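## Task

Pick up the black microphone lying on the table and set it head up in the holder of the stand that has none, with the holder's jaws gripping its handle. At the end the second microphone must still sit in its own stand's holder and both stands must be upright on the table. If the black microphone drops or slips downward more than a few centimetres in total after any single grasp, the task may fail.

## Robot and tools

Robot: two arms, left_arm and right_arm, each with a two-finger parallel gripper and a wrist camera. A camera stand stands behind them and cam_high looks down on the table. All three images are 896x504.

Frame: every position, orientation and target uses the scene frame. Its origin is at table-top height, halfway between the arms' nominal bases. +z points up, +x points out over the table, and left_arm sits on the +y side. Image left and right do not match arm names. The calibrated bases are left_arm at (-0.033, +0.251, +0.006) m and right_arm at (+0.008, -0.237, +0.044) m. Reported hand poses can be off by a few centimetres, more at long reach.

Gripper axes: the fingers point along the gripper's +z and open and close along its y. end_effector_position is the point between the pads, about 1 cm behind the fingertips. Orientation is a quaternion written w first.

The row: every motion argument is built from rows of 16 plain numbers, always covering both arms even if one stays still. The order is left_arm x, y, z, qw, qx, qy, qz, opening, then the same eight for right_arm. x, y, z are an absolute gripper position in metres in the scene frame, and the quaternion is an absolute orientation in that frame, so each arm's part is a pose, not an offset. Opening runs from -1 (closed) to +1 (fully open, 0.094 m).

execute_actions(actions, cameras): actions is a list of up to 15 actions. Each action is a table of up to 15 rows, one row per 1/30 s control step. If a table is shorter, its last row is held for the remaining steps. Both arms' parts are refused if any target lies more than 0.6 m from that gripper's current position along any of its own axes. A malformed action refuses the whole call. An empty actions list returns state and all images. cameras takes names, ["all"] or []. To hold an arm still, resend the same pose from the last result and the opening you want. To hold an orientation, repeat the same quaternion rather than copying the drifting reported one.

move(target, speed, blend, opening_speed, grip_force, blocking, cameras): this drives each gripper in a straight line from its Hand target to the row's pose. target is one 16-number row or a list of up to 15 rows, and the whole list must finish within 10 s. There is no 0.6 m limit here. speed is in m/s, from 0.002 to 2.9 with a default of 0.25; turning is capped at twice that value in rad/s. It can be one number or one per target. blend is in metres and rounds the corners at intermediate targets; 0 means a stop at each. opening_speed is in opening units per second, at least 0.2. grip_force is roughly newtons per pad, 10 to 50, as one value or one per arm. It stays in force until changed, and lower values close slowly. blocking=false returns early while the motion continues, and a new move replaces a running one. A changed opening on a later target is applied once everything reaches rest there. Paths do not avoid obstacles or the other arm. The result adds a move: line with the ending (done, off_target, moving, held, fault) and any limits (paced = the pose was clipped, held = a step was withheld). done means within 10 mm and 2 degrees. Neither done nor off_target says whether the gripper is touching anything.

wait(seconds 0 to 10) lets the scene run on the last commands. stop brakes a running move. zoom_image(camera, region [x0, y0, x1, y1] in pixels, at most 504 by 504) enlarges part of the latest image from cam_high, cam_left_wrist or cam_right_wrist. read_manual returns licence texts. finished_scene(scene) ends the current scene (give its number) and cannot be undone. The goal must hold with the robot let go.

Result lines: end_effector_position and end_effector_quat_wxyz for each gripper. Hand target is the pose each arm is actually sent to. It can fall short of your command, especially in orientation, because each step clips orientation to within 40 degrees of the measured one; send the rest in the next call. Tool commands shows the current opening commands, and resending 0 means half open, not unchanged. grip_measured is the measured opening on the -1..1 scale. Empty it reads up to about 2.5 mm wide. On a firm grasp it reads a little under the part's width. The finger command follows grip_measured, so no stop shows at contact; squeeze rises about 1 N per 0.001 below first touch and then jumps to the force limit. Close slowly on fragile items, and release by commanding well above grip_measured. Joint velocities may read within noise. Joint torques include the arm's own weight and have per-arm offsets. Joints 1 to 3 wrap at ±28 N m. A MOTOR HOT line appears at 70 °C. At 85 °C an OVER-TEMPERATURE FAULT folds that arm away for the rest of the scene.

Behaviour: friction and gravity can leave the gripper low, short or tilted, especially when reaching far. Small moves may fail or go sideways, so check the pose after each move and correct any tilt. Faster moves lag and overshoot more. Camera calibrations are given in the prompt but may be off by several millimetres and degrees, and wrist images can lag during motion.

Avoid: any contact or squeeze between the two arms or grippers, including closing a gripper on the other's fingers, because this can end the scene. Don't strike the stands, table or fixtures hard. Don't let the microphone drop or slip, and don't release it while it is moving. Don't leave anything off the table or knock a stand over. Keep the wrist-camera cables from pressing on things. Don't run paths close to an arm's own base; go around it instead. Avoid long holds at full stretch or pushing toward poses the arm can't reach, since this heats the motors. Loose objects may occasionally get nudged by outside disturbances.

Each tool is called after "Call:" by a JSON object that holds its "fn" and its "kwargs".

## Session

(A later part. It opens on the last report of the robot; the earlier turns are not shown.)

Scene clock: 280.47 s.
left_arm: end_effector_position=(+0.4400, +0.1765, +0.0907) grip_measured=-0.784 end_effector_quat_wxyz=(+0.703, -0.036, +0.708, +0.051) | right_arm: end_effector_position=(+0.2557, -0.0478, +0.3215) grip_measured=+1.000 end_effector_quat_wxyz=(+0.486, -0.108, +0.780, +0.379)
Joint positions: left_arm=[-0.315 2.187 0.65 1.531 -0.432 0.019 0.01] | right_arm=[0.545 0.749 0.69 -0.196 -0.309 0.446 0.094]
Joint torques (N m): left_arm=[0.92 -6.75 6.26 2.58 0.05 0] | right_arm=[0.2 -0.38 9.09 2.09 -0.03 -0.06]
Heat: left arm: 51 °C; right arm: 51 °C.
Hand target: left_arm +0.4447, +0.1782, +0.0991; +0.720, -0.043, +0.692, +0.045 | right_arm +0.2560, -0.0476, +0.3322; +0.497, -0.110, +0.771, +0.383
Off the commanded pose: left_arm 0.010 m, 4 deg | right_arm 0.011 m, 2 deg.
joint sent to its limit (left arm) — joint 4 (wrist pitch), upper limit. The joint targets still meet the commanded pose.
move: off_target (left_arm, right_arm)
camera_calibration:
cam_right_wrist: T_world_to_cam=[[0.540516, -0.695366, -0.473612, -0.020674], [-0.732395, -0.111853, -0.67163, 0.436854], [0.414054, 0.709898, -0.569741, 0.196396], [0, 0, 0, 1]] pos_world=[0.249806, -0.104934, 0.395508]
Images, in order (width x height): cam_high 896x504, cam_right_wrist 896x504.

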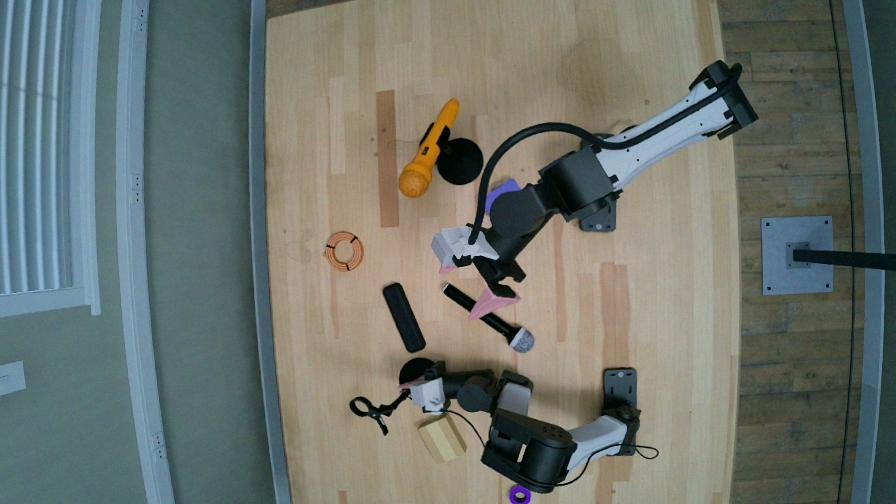

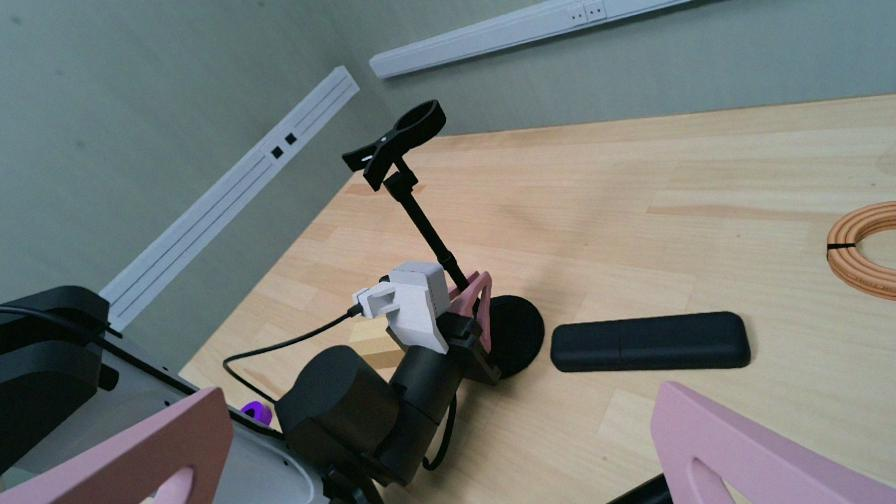

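Call:
{"fn": "move", "kwargs": {"target": [[0.442, 0.178, 0.093, 0.7180, -0.0420, 0.6930, 0.0443, -0.9, 0.2562, -0.0475, 0.3322, 0.497, -0.110, 0.771, 0.383, 1], [0.442, 0.178, 0.093, 0.7180, -0.0420, 0.6930, 0.0443, -0.3, 0.2562, -0.0475, 0.3322, 0.497, -0.110, 0.771, 0.383, 1]], "speed": 0.04, "opening_speed": 0.5, "cameras": ["cam_high","cam_right_wrist"]}}

Scene clock: 288.53 s.
left_arm: end_effector_position=(+0.4396, +0.1769, +0.0852) grip_measured=-0.301 end_effector_quat_wxyz=(+0.699, -0.036, +0.712, +0.052) | right_arm: end_effector_position=(+0.2557, -0.0478, +0.3215) grip_measured=+1.000 end_effector_quat_wxyz=(+0.486, -0.108, +0.780, +0.379)
Joint positions: left_arm=[-0.314 2.199 0.65 1.531 -0.432 0.017 0.033] | right_arm=[0.545 0.749 0.69 -0.196 -0.309 0.446 0.094]
Joint torques (N m): left_arm=[0.75 -7.31 5.09 2.59 0.04 -0.05] | right_arm=[0.18 -0.36 9.07 2.09 -0.04 -0.06]
Heat: left arm: 51 °C; right arm: 51 °C.
Hand target: left_arm +0.4419, +0.1781, +0.0931; +0.714, -0.043, +0.697, +0.045 | right_arm +0.2560, -0.0476, +0.3322; +0.497, -0.110, +0.771, +0.383
Off the commanded pose: left_arm 0.008 m, 3 deg | right_arm 0.011 m, 2 deg.
joint sent to its limit (left arm) — joint 4 (wrist pitch), upper limit. The joint targets still meet the commanded pose.
move: off_target (left_arm, right_arm); target 2's new opening was sent with left_arm's hand 0.004 m and 3 deg from that target
camera_calibration:
cam_right_wrist: T_world_to_cam=[[0.540516, -0.695366, -0.473612, -0.020674], [-0.732395, -0.111853, -0.67163, 0.436854], [0.414054, 0.709898, -0.569741, 0.196396], [0, 0, 0, 1]] pos_world=[0.249806, -0.104934, 0.395508]
Images, in order (width x height): cam_high 896x504, cam_right_wrist 896x504.

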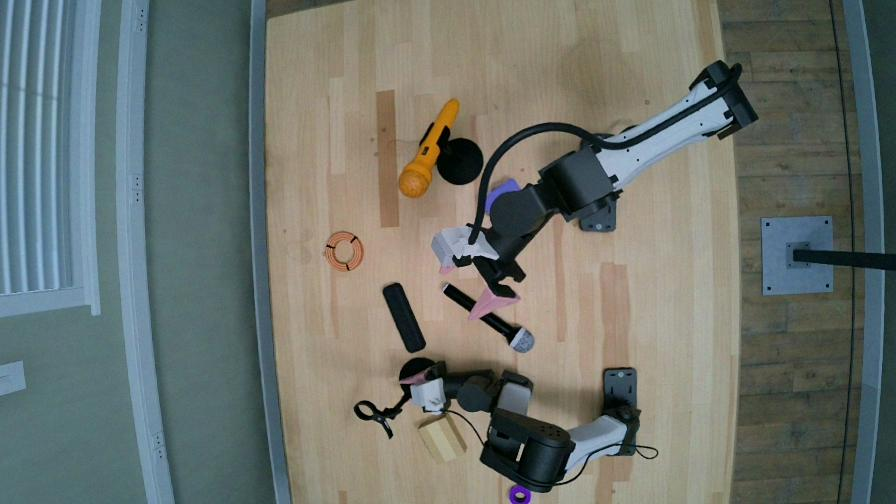

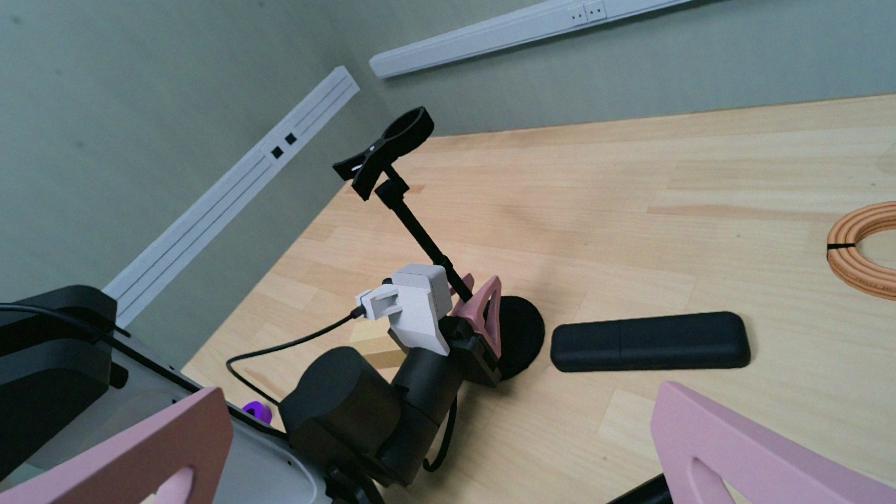

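Call:
{"fn": "move", "kwargs": {"target": [[0.442, 0.178, 0.093, 0.7180, -0.0420, 0.6930, 0.0443, 1, 0.2562, -0.0475, 0.3322, 0.497, -0.110, 0.771, 0.383, 1], [0.375, 0.170, 0.10, 0.7060, -0.0420, 0.7060, 0.0430, 1, 0.2562, -0.0475, 0.3322, 0.497, -0.110, 0.771, 0.383, 1], [0.28, 0.25, 0.24, 0.7071, 0, 0.7071, 0, 1, 0.2562, -0.0475, 0.3322, 0.497, -0.110, 0.771, 0.383, 1]], "speed": [0.1, 0.12, 0.25], "blend": [0, 0.02, 0], "cameras": ["all"]}}

Scene clock: 303.20 s.
left_arm: end_effector_position=(+0.2775, +0.2486, +0.2284) grip_measured=+0.999 end_effector_quat_wxyz=(+0.702, +0.001, +0.712, +0.001) | right_arm: end_effector_position=(+0.2557, -0.0478, +0.3215) grip_measured=+1.000 end_effector_quat_wxyz=(+0.486, -0.108, +0.780, +0.379)
Joint positions: left_arm=[-0.02 0.687 0.227 0.446 -0.013 0.002 0.094] | right_arm=[0.545 0.749 0.69 -0.196 -0.309 0.446 0.094]
Joint torques (N m): left_arm=[0.9 -0.16 12.88 1.94 0.03 -0.02] | right_arm=[0.2 -0.36 9.07 2.09 -0.04 -0.06]
Heat: left arm: 52 °C; right arm: 52 °C.
Hand target: left_arm +0.2795, +0.2500, +0.2399; +0.707, +0.000, +0.707, +0.000 | right_arm +0.2560, -0.0476, +0.3322; +0.497, -0.110, +0.771, +0.383
Off the commanded pose: left_arm 0.012 m, 1 deg | right_arm 0.011 m, 2 deg.
move: off_target (left_arm, right_arm)
camera_calibration:
cam_left_wrist: T_world_to_cam=[[0.0102298, -0.999944, 0.00269249, 0.244222], [-0.452312, -0.0070287, -0.891832, 0.366302], [0.891801, 0.00790541, -0.452359, -0.0572922], [0, 0, 0, 1]] pos_world=[0.214278, 0.247236, 0.300106]
cam_right_wrist: T_world_to_cam=[[0.540516, -0.695366, -0.473612, -0.020674], [-0.732395, -0.111853, -0.67163, 0.436854], [0.414054, 0.709898, -0.569741, 0.196396], [0, 0, 0, 1]] pos_world=[0.249806, -0.104934, 0.395508]

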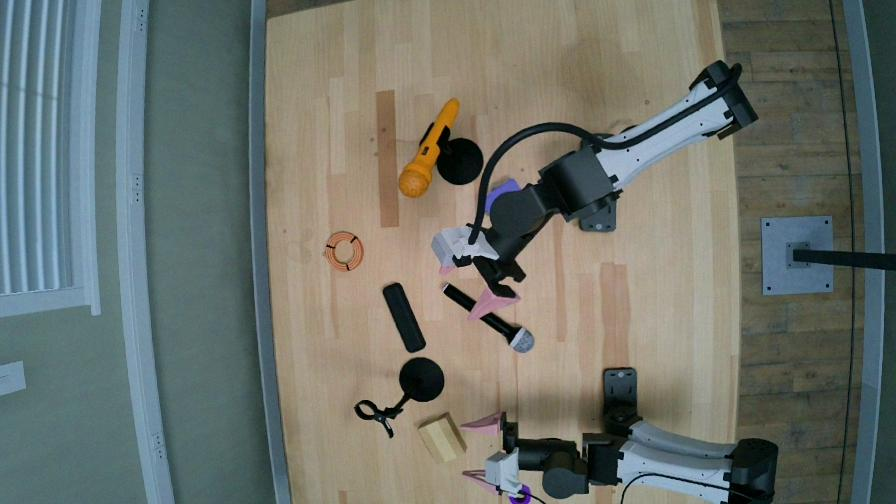

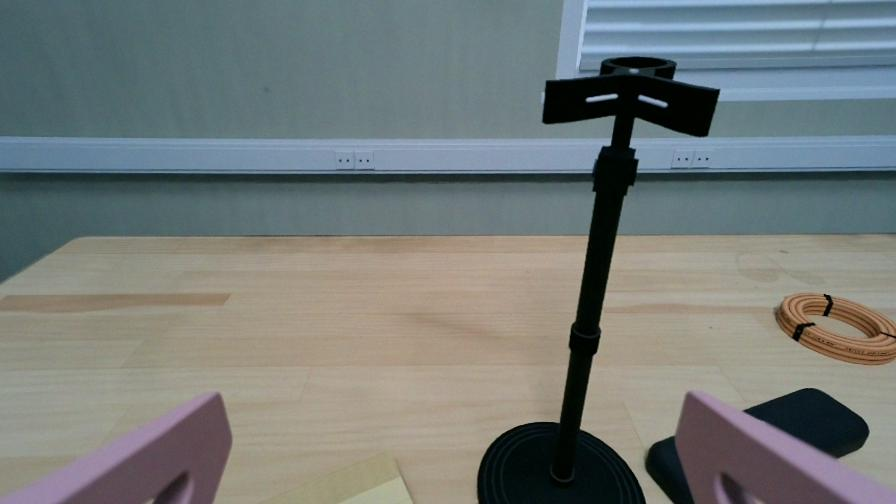

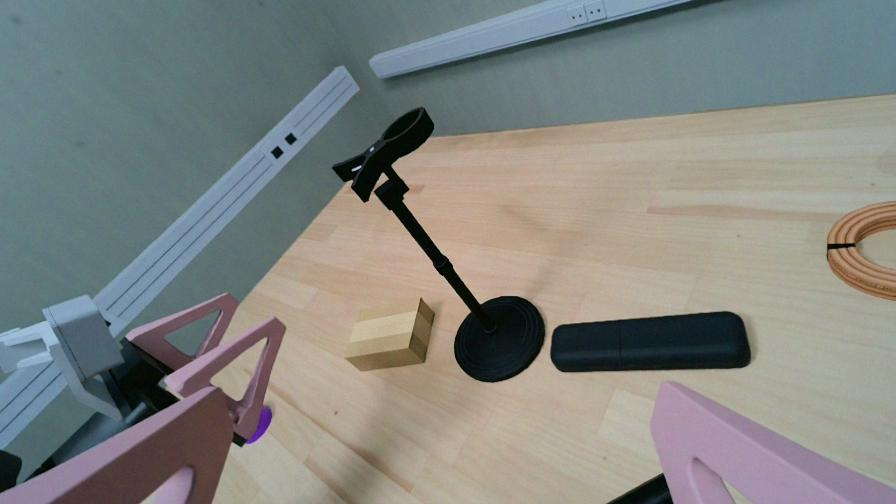

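Call:
{"fn": "move", "kwargs": {"target": [0.28, 0.25, 0.24, 0.7071, 0, 0.7071, 0, 1, 0.243, 0.04, 0.24, 0, 0.9487, -0.3162, 0, 1], "speed": 0.35, "cameras": ["all"]}}

Scene clock: 327.57 s.
left_arm: end_effector_position=(+0.2775, +0.2485, +0.2280) grip_measured=+0.999 end_effector_quat_wxyz=(+0.702, +0.001, +0.713, +0.000) | right_arm: end_effector_position=(+0.2411, +0.0374, +0.2326) grip_measured=+1.000 end_effector_quat_wxyz=(-0.025, +0.946, -0.323, +0.006)
Joint positions: left_arm=[-0.02 0.687 0.227 0.444 -0.013 0.002 0.094] | right_arm=[0.927 1.903 1.958 -1.576 -0.008 -1.619 0.094]
Joint torques (N m): left_arm=[0.95 -0.16 12.97 1.97 0.03 -0.02] | right_arm=[0.58 -8.32 9.05 0.36 0.02 -0.11]
Heat: left arm: 53 °C; right arm: 51 °C.
Hand target: left_arm +0.2795, +0.2500, +0.2399; +0.707, +0.000, +0.707, +0.000 | right_arm +0.2429, +0.0398, +0.2395; -0.032, +0.948, -0.316, +0.013
Off the commanded pose: left_arm 0.012 m, 1 deg | right_arm 0.008 m, 3 deg.
joint sent to its limit (right arm) — joint 4 (wrist pitch), lower limit. The joint targets are off in orientation, not in position.
move: off_target (left_arm, right_arm)
camera_calibration:
cam_left_wrist: T_world_to_cam=[[0.00987728, -0.999948, 0.00262604, 0.244217], [-0.453992, -0.00682431, -0.89098, 0.366088], [0.890951, 0.00760825, -0.454035, -0.0568917], [0, 0, 0, 1]] pos_world=[0.214476, 0.247136, 0.299704]
cam_right_wrist: T_world_to_cam=[[0.600436, 0.797747, 0.0554663, -0.188914], [0.716488, -0.567484, 0.405718, -0.206802], [0.355136, -0.203867, -0.912314, 0.219343], [0, 0, 0, 1]] pos_world=[0.183705, 0.0780655, 0.294491]

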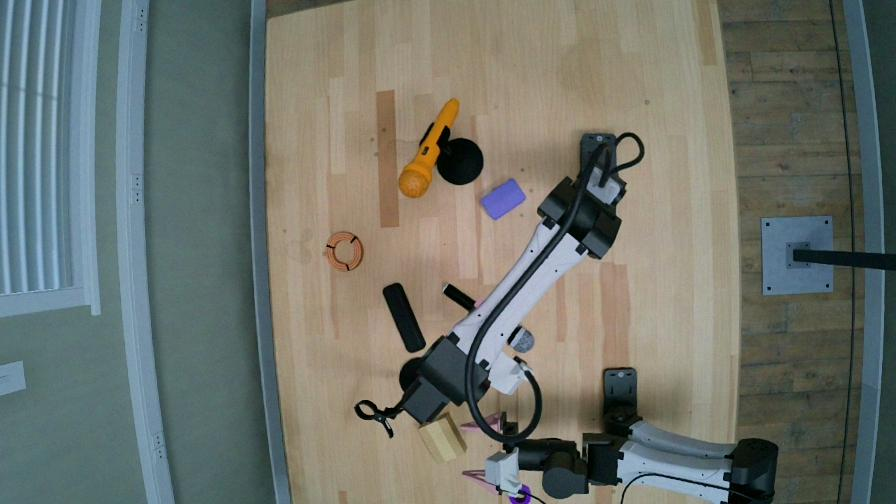

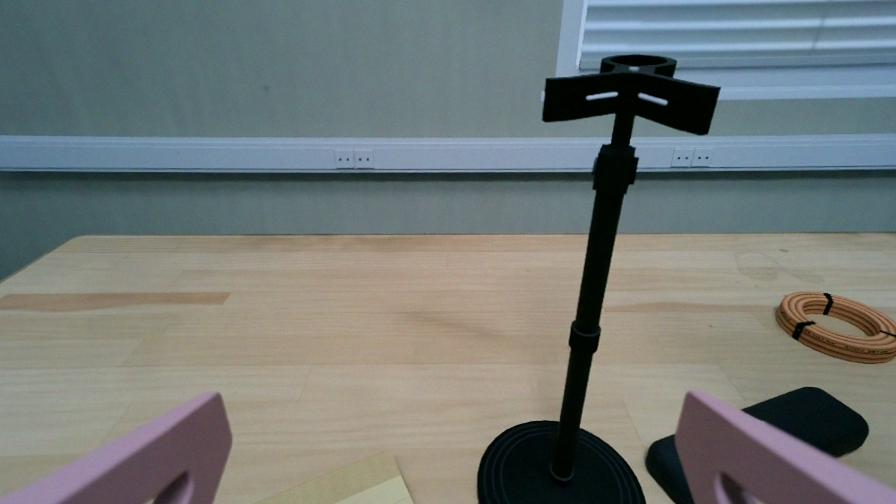

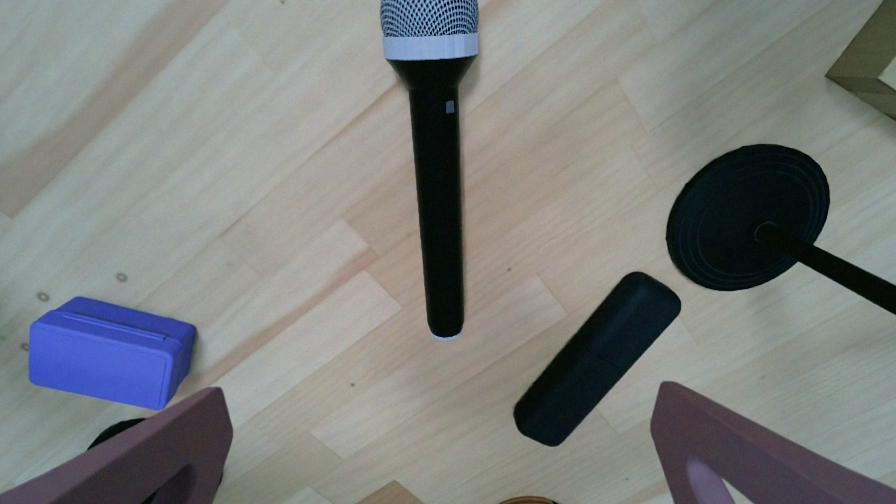

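Call:
{"fn": "move", "kwargs": {"target": [0.28, 0.25, 0.24, 0.7071, 0, 0.7071, 0, 1, 0.239, 0.050, 0.10, 0, 0.9529, -0.3032, 0, 1], "speed": 0.2, "cameras": ["all"]}}

Scene clock: 348.37 s.
left_arm: end_effector_position=(+0.2775, +0.2485, +0.2279) grip_measured=+0.999 end_effector_quat_wxyz=(+0.701, +0.001, +0.713, +0.000) | right_arm: end_effector_position=(+0.2390, +0.0476, +0.0984) grip_measured=+1.000 end_effector_quat_wxyz=(+0.006, +0.950, -0.311, -0.005)
Joint positions: left_arm=[-0.02 0.687 0.227 0.444 -0.013 0.002 0.094] | right_arm=[0.95 1.973 1.519 -1.132 -0.005 -1.621 0.094]
Joint torques (N m): left_arm=[0.9 -0.14 12.94 1.96 0.04 -0.02] | right_arm=[0.81 -9.87 5.53 0.42 -0.01 -0.13]
Heat: left arm: 57 °C; right arm: 47 °C.
Hand target: left_arm +0.2795, +0.2500, +0.2399; +0.707, +0.000, +0.707, +0.000 | right_arm +0.2390, +0.0500, +0.1000; +0.000, +0.953, -0.303, +0.000
Off the commanded pose: left_arm 0.012 m, 1 deg | right_arm 0.003 m, 1 deg.
move: off_target (left_arm)
camera_calibration:
cam_left_wrist: T_world_to_cam=[[0.00987847, -0.999948, 0.00262158, 0.244218], [-0.45439, -0.00682428, -0.890777, 0.366112], [0.890748, 0.00760829, -0.454434, -0.0567285], [0, 0, 0, 1]] pos_world=[0.214476, 0.247136, 0.299704]
cam_right_wrist: T_world_to_cam=[[0.580447, 0.814239, -0.00981381, -0.177928], [0.746788, -0.527481, 0.405057, -0.154224], [0.324637, -0.242443, -0.914239, 0.109084], [0, 0, 0, 1]] pos_world=[0.183038, 0.0899726, 0.160452]

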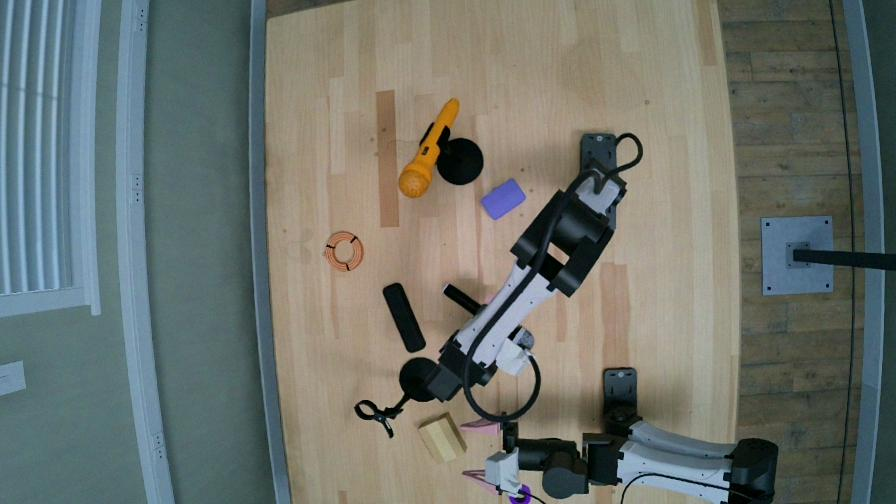

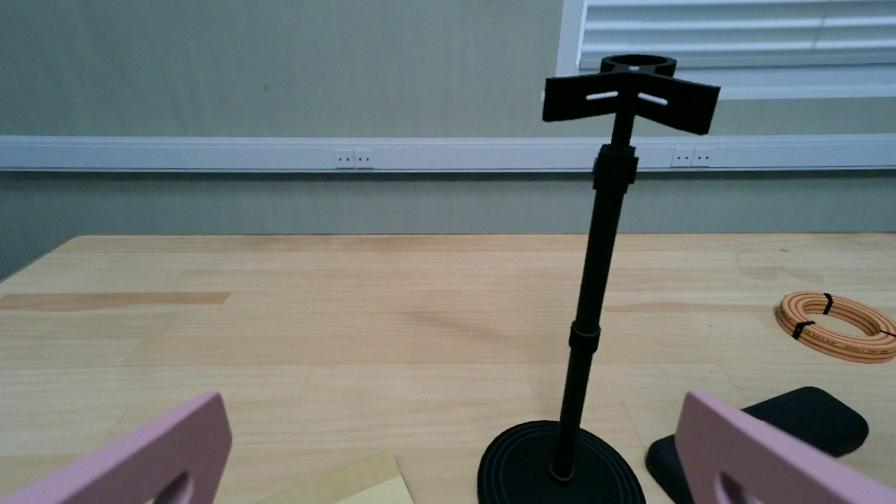

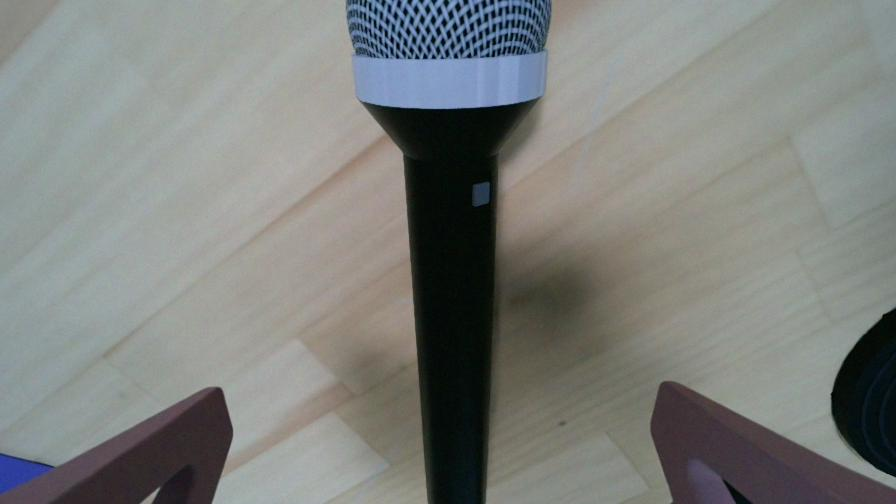

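Call:
{"fn": "move", "kwargs": {"target": [[0.28, 0.25, 0.24, 0.7071, 0, 0.7071, 0, 1, 0.2405, 0.052, 0.025, 0, 0.9545, -0.2980, 0, 1]], "speed": 0.12, "cameras": ["cam_right_wrist"]}}

Scene clock: 361.50 s.
left_arm: end_effector_position=(+0.2775, +0.2485, +0.2279) grip_measured=+0.999 end_effector_quat_wxyz=(+0.701, +0.001, +0.713, +0.000) | right_arm: end_effector_position=(+0.2410, +0.0498, +0.0252) grip_measured=+1.000 end_effector_quat_wxyz=(+0.004, +0.952, -0.306, -0.004)
Joint positions: left_arm=[-0.02 0.687 0.227 0.444 -0.013 0.002 0.094] | right_arm=[0.95 2.074 1.359 -0.866 -0.005 -1.633 0.094]
Joint torques (N m): left_arm=[0.85 -0.29 12.96 1.97 0.03 -0.03] | right_arm=[0.84 -9.76 4.94 0.48 -0.01 -0.12]
Heat: left arm: 58 °C; right arm: 46 °C.
Hand target: left_arm +0.2795, +0.2500, +0.2399; +0.707, +0.000, +0.707, +0.000 | right_arm +0.2405, +0.0521, +0.0251; +0.000, +0.955, -0.298, +0.000
Off the commanded pose: left_arm 0.012 m, 1 deg | right_arm 0.002 m, 1 deg.
move: off_target (left_arm)
camera_calibration:
cam_right_wrist: T_world_to_cam=[[0.571463, 0.820616, -0.00446684, -0.179967], [0.750987, -0.520764, 0.405985, -0.126235], [0.330832, -0.23536, -0.913869, 0.0401695], [0, 0, 0, 1]] pos_world=[0.184356, 0.0913991, 0.0871554]
Images, in order (width x height): cam_right_wrist 896x504.

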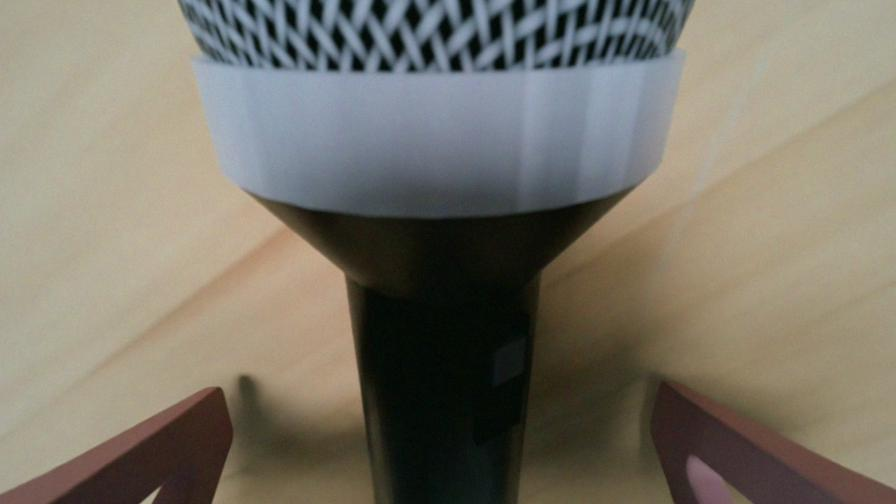

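Call:
{"fn": "move", "kwargs": {"target": [[0.28, 0.25, 0.24, 0.7071, 0, 0.7071, 0, 1, 0.2405, 0.052, 0.023, 0, 0.9545, -0.2980, 0, -0.6]], "speed": 0.12, "opening_speed": 1.0, "cameras": ["cam_right_wrist"]}}

Scene clock: 367.40 s.
left_arm: end_effector_position=(+0.2775, +0.2485, +0.2278) grip_measured=+0.999 end_effector_quat_wxyz=(+0.701, +0.001, +0.713, +0.000) | right_arm: end_effector_position=(+0.2423, +0.0515, +0.0252) grip_measured=-0.393 end_effector_quat_wxyz=(+0.000, +0.952, -0.305, -0.002)
Joint positions: left_arm=[-0.02 0.687 0.227 0.444 -0.013 0.002 0.094] | right_arm=[0.95 2.074 1.359 -0.858 -0.005 -1.634 0.028]
Joint torques (N m): left_arm=[0.87 -0.12 12.85 1.97 0.06 -0.03] | right_arm=[0.81 -9.46 4.62 0.45 -0.01 -0.11]
Heat: left arm: 59 °C; right arm: 45 °C.
Hand target: left_arm +0.2795, +0.2500, +0.2398; +0.707, +0.000, +0.707, +0.000 | right_arm +0.2405, +0.0521, +0.0231; +0.000, +0.955, -0.298, +0.000
Off the commanded pose: left_arm 0.013 m, 1 deg | right_arm 0.003 m, 1 deg.
move: off_target (left_arm)
camera_calibration:
cam_right_wrist: T_world_to_cam=[[0.569896, 0.821708, 0.00388701, -0.18196], [0.74984, -0.521975, 0.406548, -0.126066], [0.336093, -0.228776, -0.913621, 0.0385287], [0, 0, 0, 1]] pos_world=[0.185278, 0.0925286, 0.0871599]
Images, in order (width x height): cam_right_wrist 896x504.

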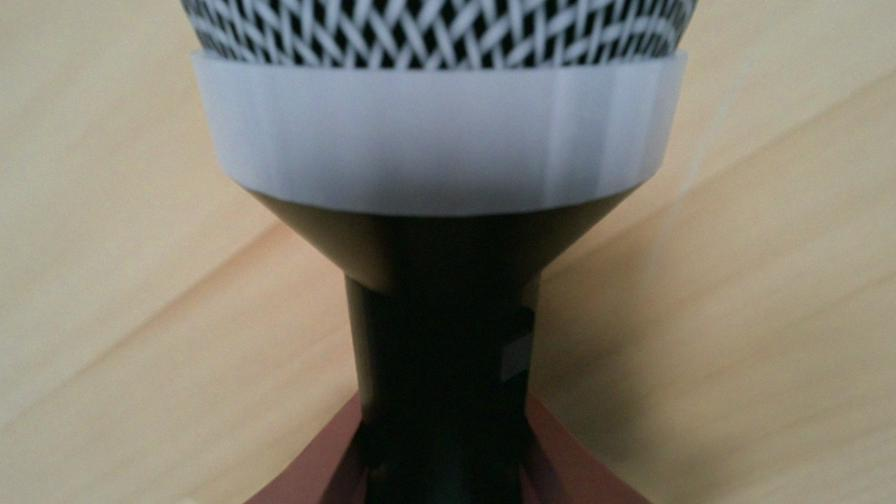

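Call:
{"fn": "move", "kwargs": {"target": [[0.28, 0.25, 0.24, 0.7071, 0, 0.7071, 0, 1, 0.2405, 0.045, 0.20, 0, 0.9545, -0.2980, 0, -0.6], [0.28, 0.25, 0.24, 0.7071, 0, 0.7071, 0, 1, 0.30, 0.03, 0.36, 0.6645, -0.2418, 0.6645, 0.2418, -0.6]], "speed": [0.15, 0.3], "blend": [0.03, 0], "cameras": ["all"]}}

Scene clock: 383.43 s.
left_arm: end_effector_position=(+0.2775, +0.2485, +0.2278) grip_measured=+0.999 end_effector_quat_wxyz=(+0.701, +0.001, +0.713, +0.000) | right_arm: end_effector_position=(+0.2983, +0.0268, +0.3270) grip_measured=-0.393 end_effector_quat_wxyz=(+0.622, -0.264, +0.703, +0.221)
Joint positions: left_arm=[-0.02 0.687 0.227 0.444 -0.013 0.002 0.094] | right_arm=[0.83 1.082 0.717 0.236 0.065 -0.009 0.029]
Joint torques (N m): left_arm=[0.92 -0.17 12.88 1.99 0.06 0] | right_arm=[0.84 -3.43 8.25 2.99 0.12 0.08]
Heat: left arm: 60 °C; right arm: 46 °C.
Hand target: left_arm +0.2795, +0.2500, +0.2399; +0.707, +0.000, +0.707, +0.000 | right_arm +0.2980, +0.0280, +0.3597; +0.663, -0.242, +0.666, +0.242
Off the commanded pose: left_arm 0.013 m, 1 deg | right_arm 0.033 m, 7 deg.
move: off_target (left_arm, right_arm)
camera_calibration:
cam_left_wrist: T_world_to_cam=[[0.00987976, -0.999948, 0.00261751, 0.24422], [-0.454708, -0.00682396, -0.890614, 0.366042], [0.890586, 0.00760885, -0.454752, -0.0566438], [0, 0, 0, 1]] pos_world=[0.214475, 0.247136, 0.299604]
cam_right_wrist: T_world_to_cam=[[0.644317, -0.764102, 0.0316805, -0.183531], [-0.383246, -0.358459, -0.851252, 0.44129], [0.6618, 0.536334, -0.5238, 0.0445846], [0, 0, 0, 1]] pos_world=[0.257868, -0.00596427, 0.404817]

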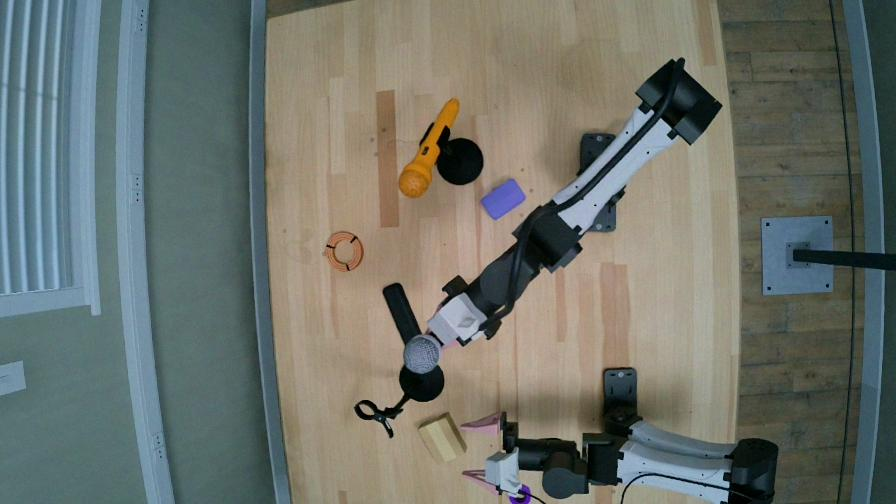

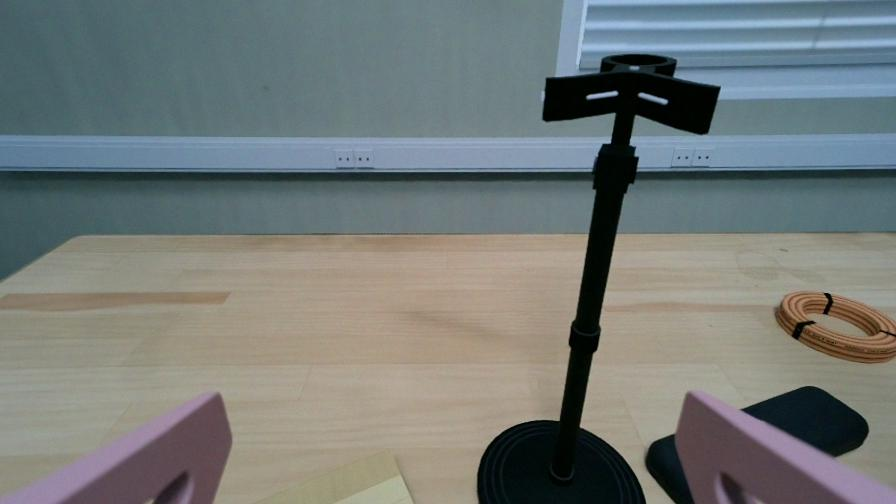

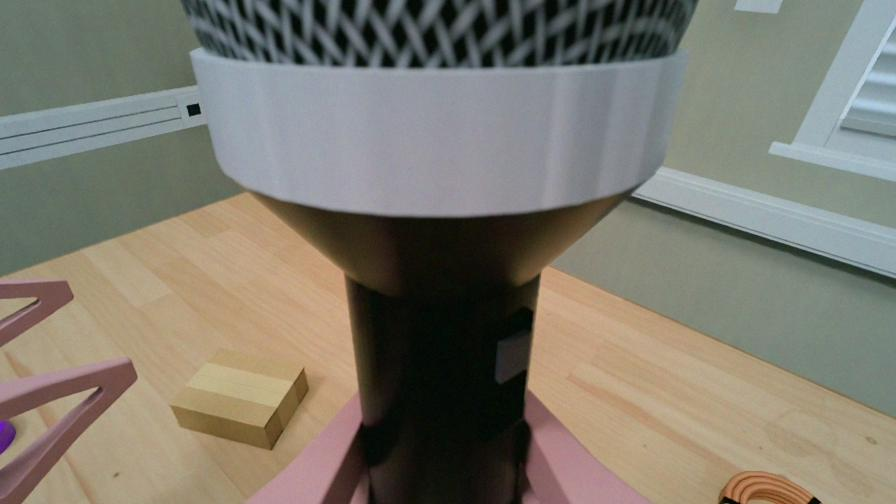

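Call:
{"fn": "zoom_image", "kwargs": {"camera": "cam_left_wrist", "region": [520, 30, 740, 200]}}

Call:
{"fn": "zoom_image", "kwargs": {"camera": "cam_high", "region": [330, 370, 430, 450]}}

Scaled by 2.291 from the camera's 896x504 image, which has a finer 1280x720 frame.

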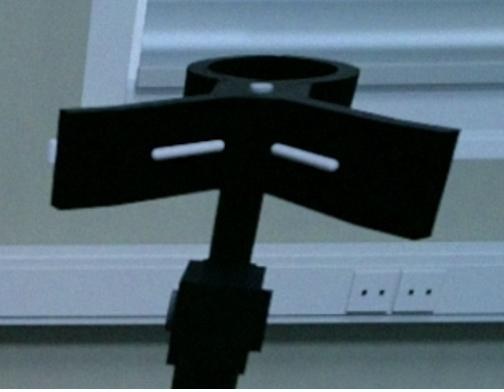

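Scaled by 5.040 from the camera's 896x504 image, which has a finer 1280x720 frame.

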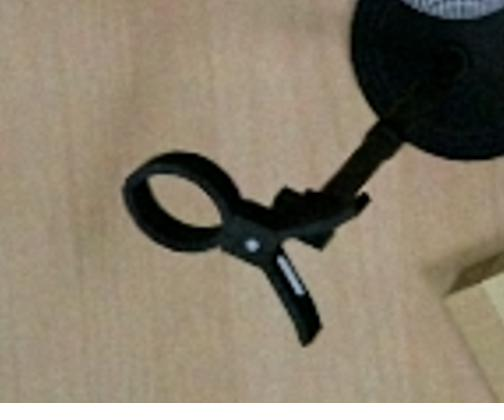

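Call:
{"fn": "move", "kwargs": {"target": [[0.357, 0.1995, 0.28, 0.6941, 0.1349, 0.6941, -0.1349, 1, 0.38, -0.02, 0.46, 0.6385, -0.3378, 0.5851, 0.3686, -0.6]], "speed": 0.25, "cameras": ["all"]}}

Scene clock: 426.20 s.
left_arm: end_effector_position=(+0.3526, +0.1973, +0.2667) grip_measured=+0.999 end_effector_quat_wxyz=(+0.683, +0.133, +0.705, -0.137) | right_arm: end_effector_position=(+0.3820, -0.0214, +0.4145) grip_measured=-0.393 end_effector_quat_wxyz=(+0.590, -0.319, +0.639, +0.377)
Joint positions: left_arm=[0.047 1.155 0.564 0.559 0.437 0.002 0.094] | right_arm=[0.292 1.364 1.142 0.194 -0.803 0.086 0.029]
Joint torques (N m): left_arm=[0.98 -2.73 12.18 2.16 0.11 -0.04] | right_arm=[0.1 -5.91 12.88 2.59 -0.13 -0.04]
Heat: left arm: 62 °C; right arm: 63 °C.
Hand target: left_arm +0.3564, +0.1995, +0.2799; +0.694, +0.135, +0.694, -0.135 | right_arm +0.3759, -0.0216, +0.4582; +0.638, -0.339, +0.586, +0.367
Off the commanded pose: left_arm 0.014 m, 2 deg | right_arm 0.046 m, 9 deg.
move: off_target (left_arm, right_arm)
camera_calibration:
cam_left_wrist: T_world_to_cam=[[-0.364323, -0.931132, 0.0161892, 0.306884], [-0.439227, 0.156475, -0.884644, 0.395245], [0.821187, -0.329407, -0.465986, -0.0115389], [0, 0, 0, 1]] pos_world=[0.294883, 0.220102, 0.339306]
cam_right_wrist: T_world_to_cam=[[0.851086, -0.516891, -0.0920659, -0.299443], [-0.293872, -0.323683, -0.899371, 0.517097], [0.435077, 0.792498, -0.427382, 0.113051], [0, 0, 0, 1]] pos_world=[0.357626, -0.0769974, 0.485809]

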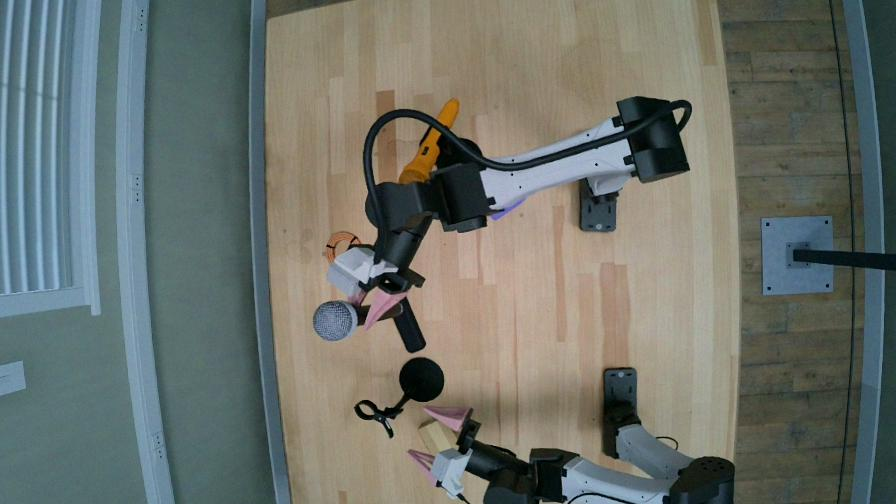

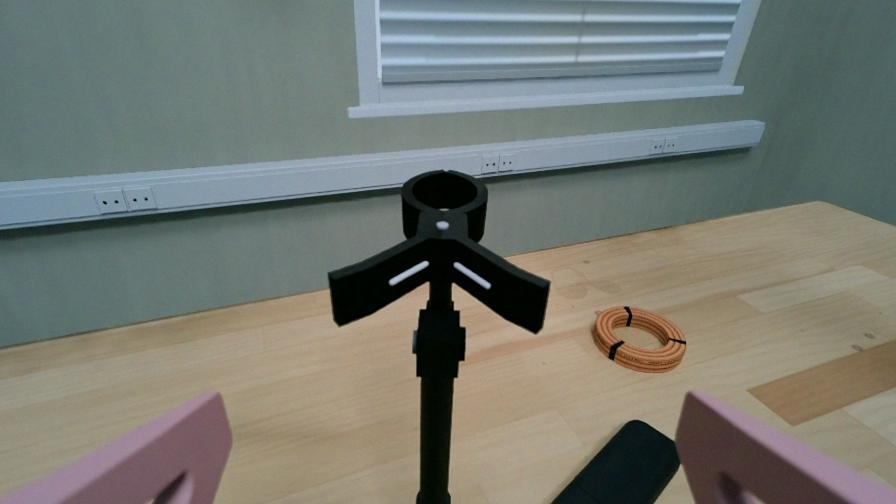

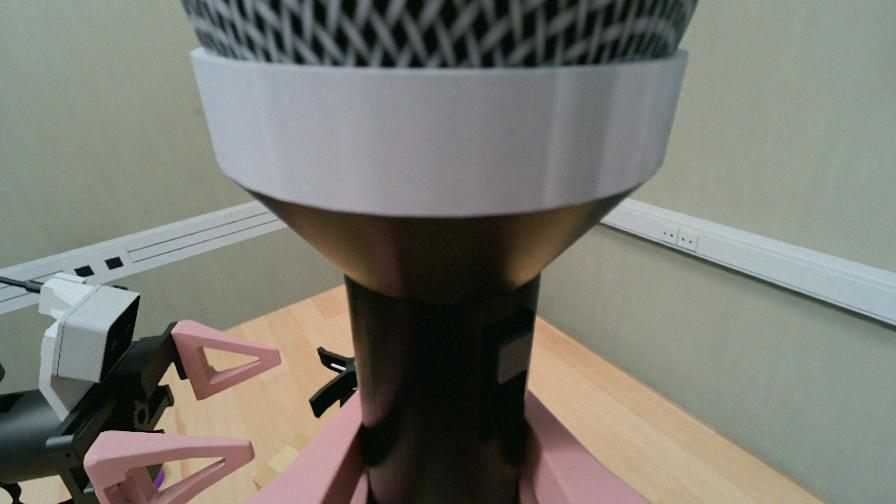

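Call:
{"fn": "zoom_image", "kwargs": {"camera": "cam_left_wrist", "region": [310, 150, 570, 400]}}

Scaled by 1.938 from the camera's 896x504 image, which has a finer 1280x720 frame.

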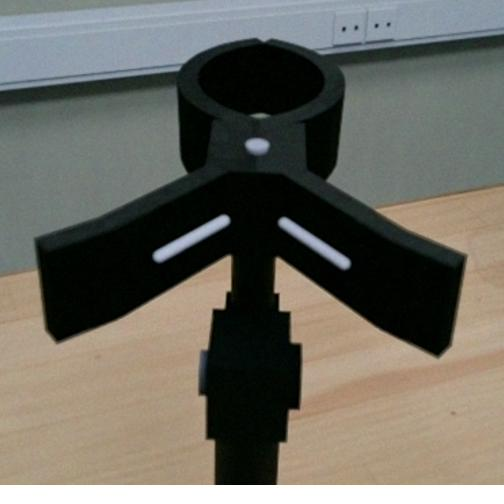

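Call:
{"fn": "move", "kwargs": {"target": [[0.4195, 0.1765, 0.270, 0.6941, 0.1349, 0.6941, -0.1349, 1, 0.38, -0.02, 0.46, 0.6385, -0.3378, 0.5851, 0.3686, -0.6]], "speed": 0.12, "cameras": ["cam_left_wrist", "cam_high"]}}

Scene clock: 453.50 s.
left_arm: end_effector_position=(+0.4138, +0.1787, +0.2585) grip_measured=+0.999 end_effector_quat_wxyz=(+0.684, +0.135, +0.704, -0.137) | right_arm: end_effector_position=(+0.3818, -0.0213, +0.4147) grip_measured=-0.393 end_effector_quat_wxyz=(+0.590, -0.319, +0.639, +0.378)
Joint positions: left_arm=[-0.029 1.447 0.729 0.687 0.364 0.002 0.094] | right_arm=[0.292 1.364 1.142 0.195 -0.803 0.087 0.029]
Joint torques (N m): left_arm=[-0.46 -4.82 11.78 2.21 -0.11 -0.05] | right_arm=[0.12 -5.9 12.88 2.59 -0.12 -0.03]
Heat: left arm: 62 °C; right arm: 60 °C.
Hand target: left_arm +0.4189, +0.1765, +0.2700; +0.694, +0.135, +0.694, -0.135 | right_arm +0.3760, -0.0215, +0.4582; +0.638, -0.338, +0.586, +0.368
Off the commanded pose: left_arm 0.013 m, 2 deg | right_arm 0.045 m, 9 deg.
move: off_target (left_arm, right_arm)
camera_calibration:
cam_left_wrist: T_world_to_cam=[[-0.3661, -0.930481, 0.0132753, 0.313333], [-0.437001, 0.15931, -0.88524, 0.416498], [0.821584, -0.329888, -0.464945, -0.0721305], [0, 0, 0, 1]] pos_world=[0.355983, 0.201403, 0.331004]
Images, in order (width x height): cam_high 896x504, cam_left_wrist 896x504.

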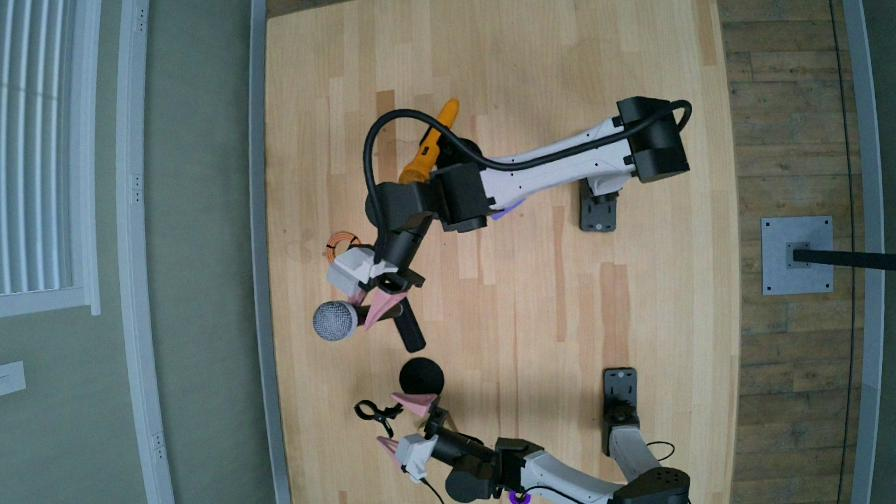

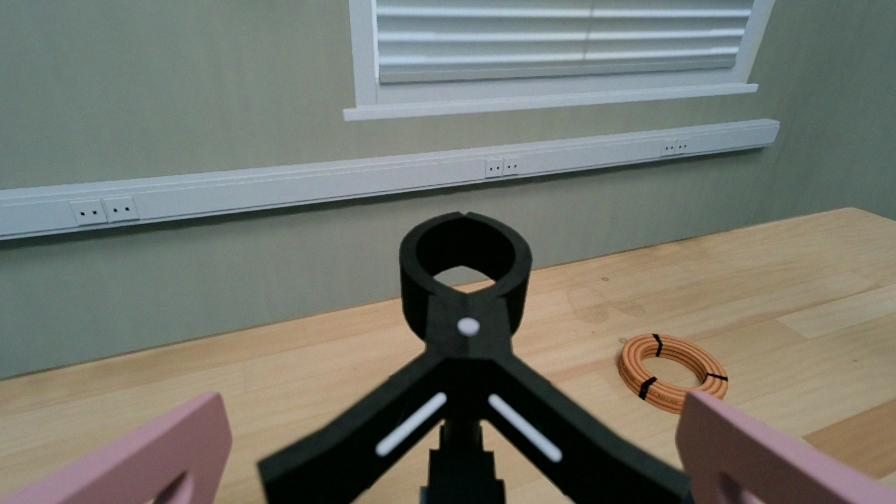

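Call:
{"fn": "move", "kwargs": {"target": [[0.410, 0.1730, 0.270, 0.6941, 0.1349, 0.6941, -0.1349, 0.5, 0.38, -0.02, 0.46, 0.6385, -0.3378, 0.5851, 0.3686, -0.6]], "speed": 0.1, "cameras": ["cam_left_wrist"]}}

Scene clock: 469.10 s.
left_arm: end_effector_position=(+0.4130, +0.1751, +0.2608) grip_measured=+0.501 end_effector_quat_wxyz=(+0.686, +0.135, +0.702, -0.136) | right_arm: end_effector_position=(+0.3818, -0.0213, +0.4147) grip_measured=-0.393 end_effector_quat_wxyz=(+0.590, -0.319, +0.639, +0.378)
Joint positions: left_arm=[-0.042 1.441 0.729 0.688 0.35 0.002 0.071] | right_arm=[0.292 1.364 1.142 0.195 -0.803 0.087 0.029]
Joint torques (N m): left_arm=[-0.55 -7.34 8.84 2.12 -0.12 -0.02] | right_arm=[0.1 -5.87 12.9 2.59 -0.11 -0.03]
Heat: left arm: 59 °C; right arm: 60 °C.
Hand target: left_arm +0.4100, +0.1730, +0.2699; +0.694, +0.135, +0.694, -0.135 | right_arm +0.3760, -0.0215, +0.4582; +0.638, -0.338, +0.586, +0.368
Off the commanded pose: left_arm 0.010 m, 1 deg | right_arm 0.045 m, 9 deg.
move: off_target (right_arm)
camera_calibration:
cam_left_wrist: T_world_to_cam=[[-0.365818, -0.930621, 0.0109967, 0.310169], [-0.431979, 0.159317, -0.887701, 0.417314], [0.824361, -0.329487, -0.46029, -0.0739376], [0, 0, 0, 1]] pos_world=[0.354688, 0.197804, 0.333006]
Images, in order (width x height): cam_left_wrist 896x504.

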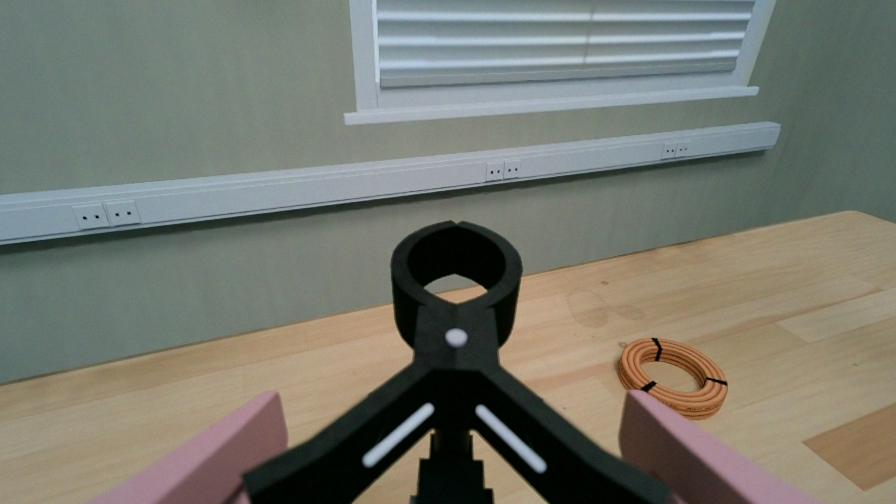

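Call:
{"fn": "move", "kwargs": {"target": [[0.406, 0.1745, 0.270, 0.6941, 0.1349, 0.6941, -0.1349, -0.1, 0.38, -0.02, 0.46, 0.6385, -0.3378, 0.5851, 0.3686, -0.6]], "speed": 0.1, "opening_speed": 0.6, "cameras": ["cam_left_wrist", "cam_high"]}}

Scene clock: 479.27 s.
left_arm: end_effector_position=(+0.4106, +0.1752, +0.2677) grip_measured=-0.096 end_effector_quat_wxyz=(+0.691, +0.135, +0.697, -0.135) | right_arm: end_effector_position=(+0.3818, -0.0213, +0.4148) grip_measured=-0.393 end_effector_quat_wxyz=(+0.590, -0.319, +0.639, +0.378)
Joint positions: left_arm=[-0.042 1.425 0.729 0.687 0.35 0.001 0.042] | right_arm=[0.292 1.364 1.142 0.196 -0.803 0.087 0.029]
Joint torques (N m): left_arm=[-0.08 -7.23 7.47 2.11 -0.05 0] | right_arm=[0.12 -5.9 12.9 2.59 -0.12 -0.02]
Heat: left arm: 57 °C; right arm: 60 °C.
Hand target: left_arm +0.4061, +0.1745, +0.2700; +0.694, +0.135, +0.694, -0.135 | right_arm +0.3760, -0.0215, +0.4583; +0.638, -0.338, +0.586, +0.368
Off the commanded pose: left_arm 0.005 m, 0 deg | right_arm 0.045 m, 9 deg.
move: off_target (right_arm)
camera_calibration:
cam_left_wrist: T_world_to_cam=[[-0.365598, -0.930748, 0.0068064, 0.310381], [-0.418188, 0.157723, -0.894563, 0.418908], [0.831539, -0.329897, -0.44689, -0.0752141], [0, 0, 0, 1]] pos_world=[0.3512, 0.198002, 0.339014]
Images, in order (width x height): cam_high 896x504, cam_left_wrist 896x504.

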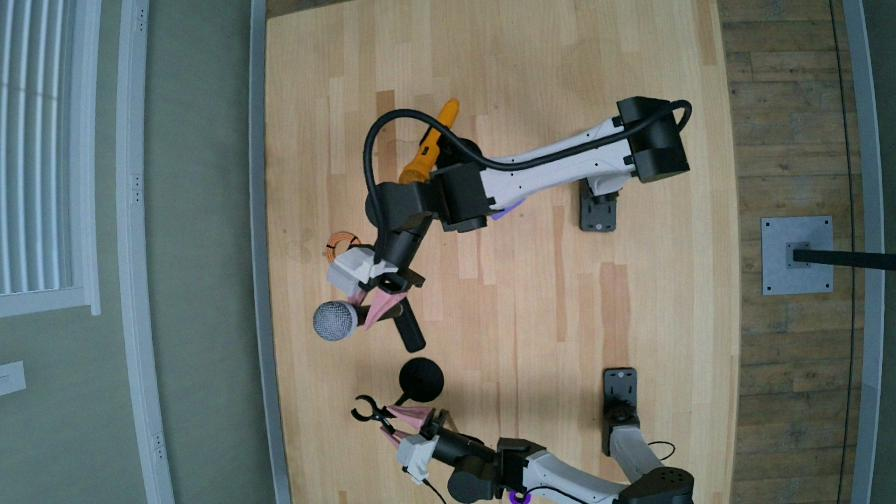

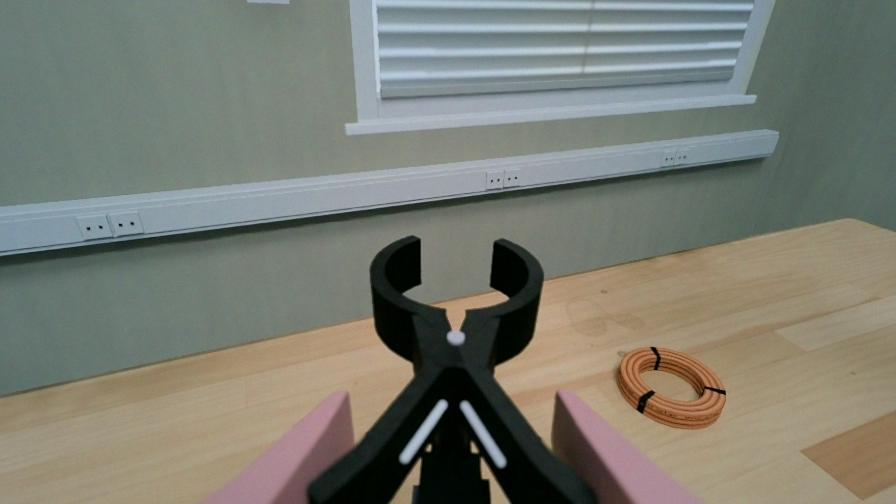

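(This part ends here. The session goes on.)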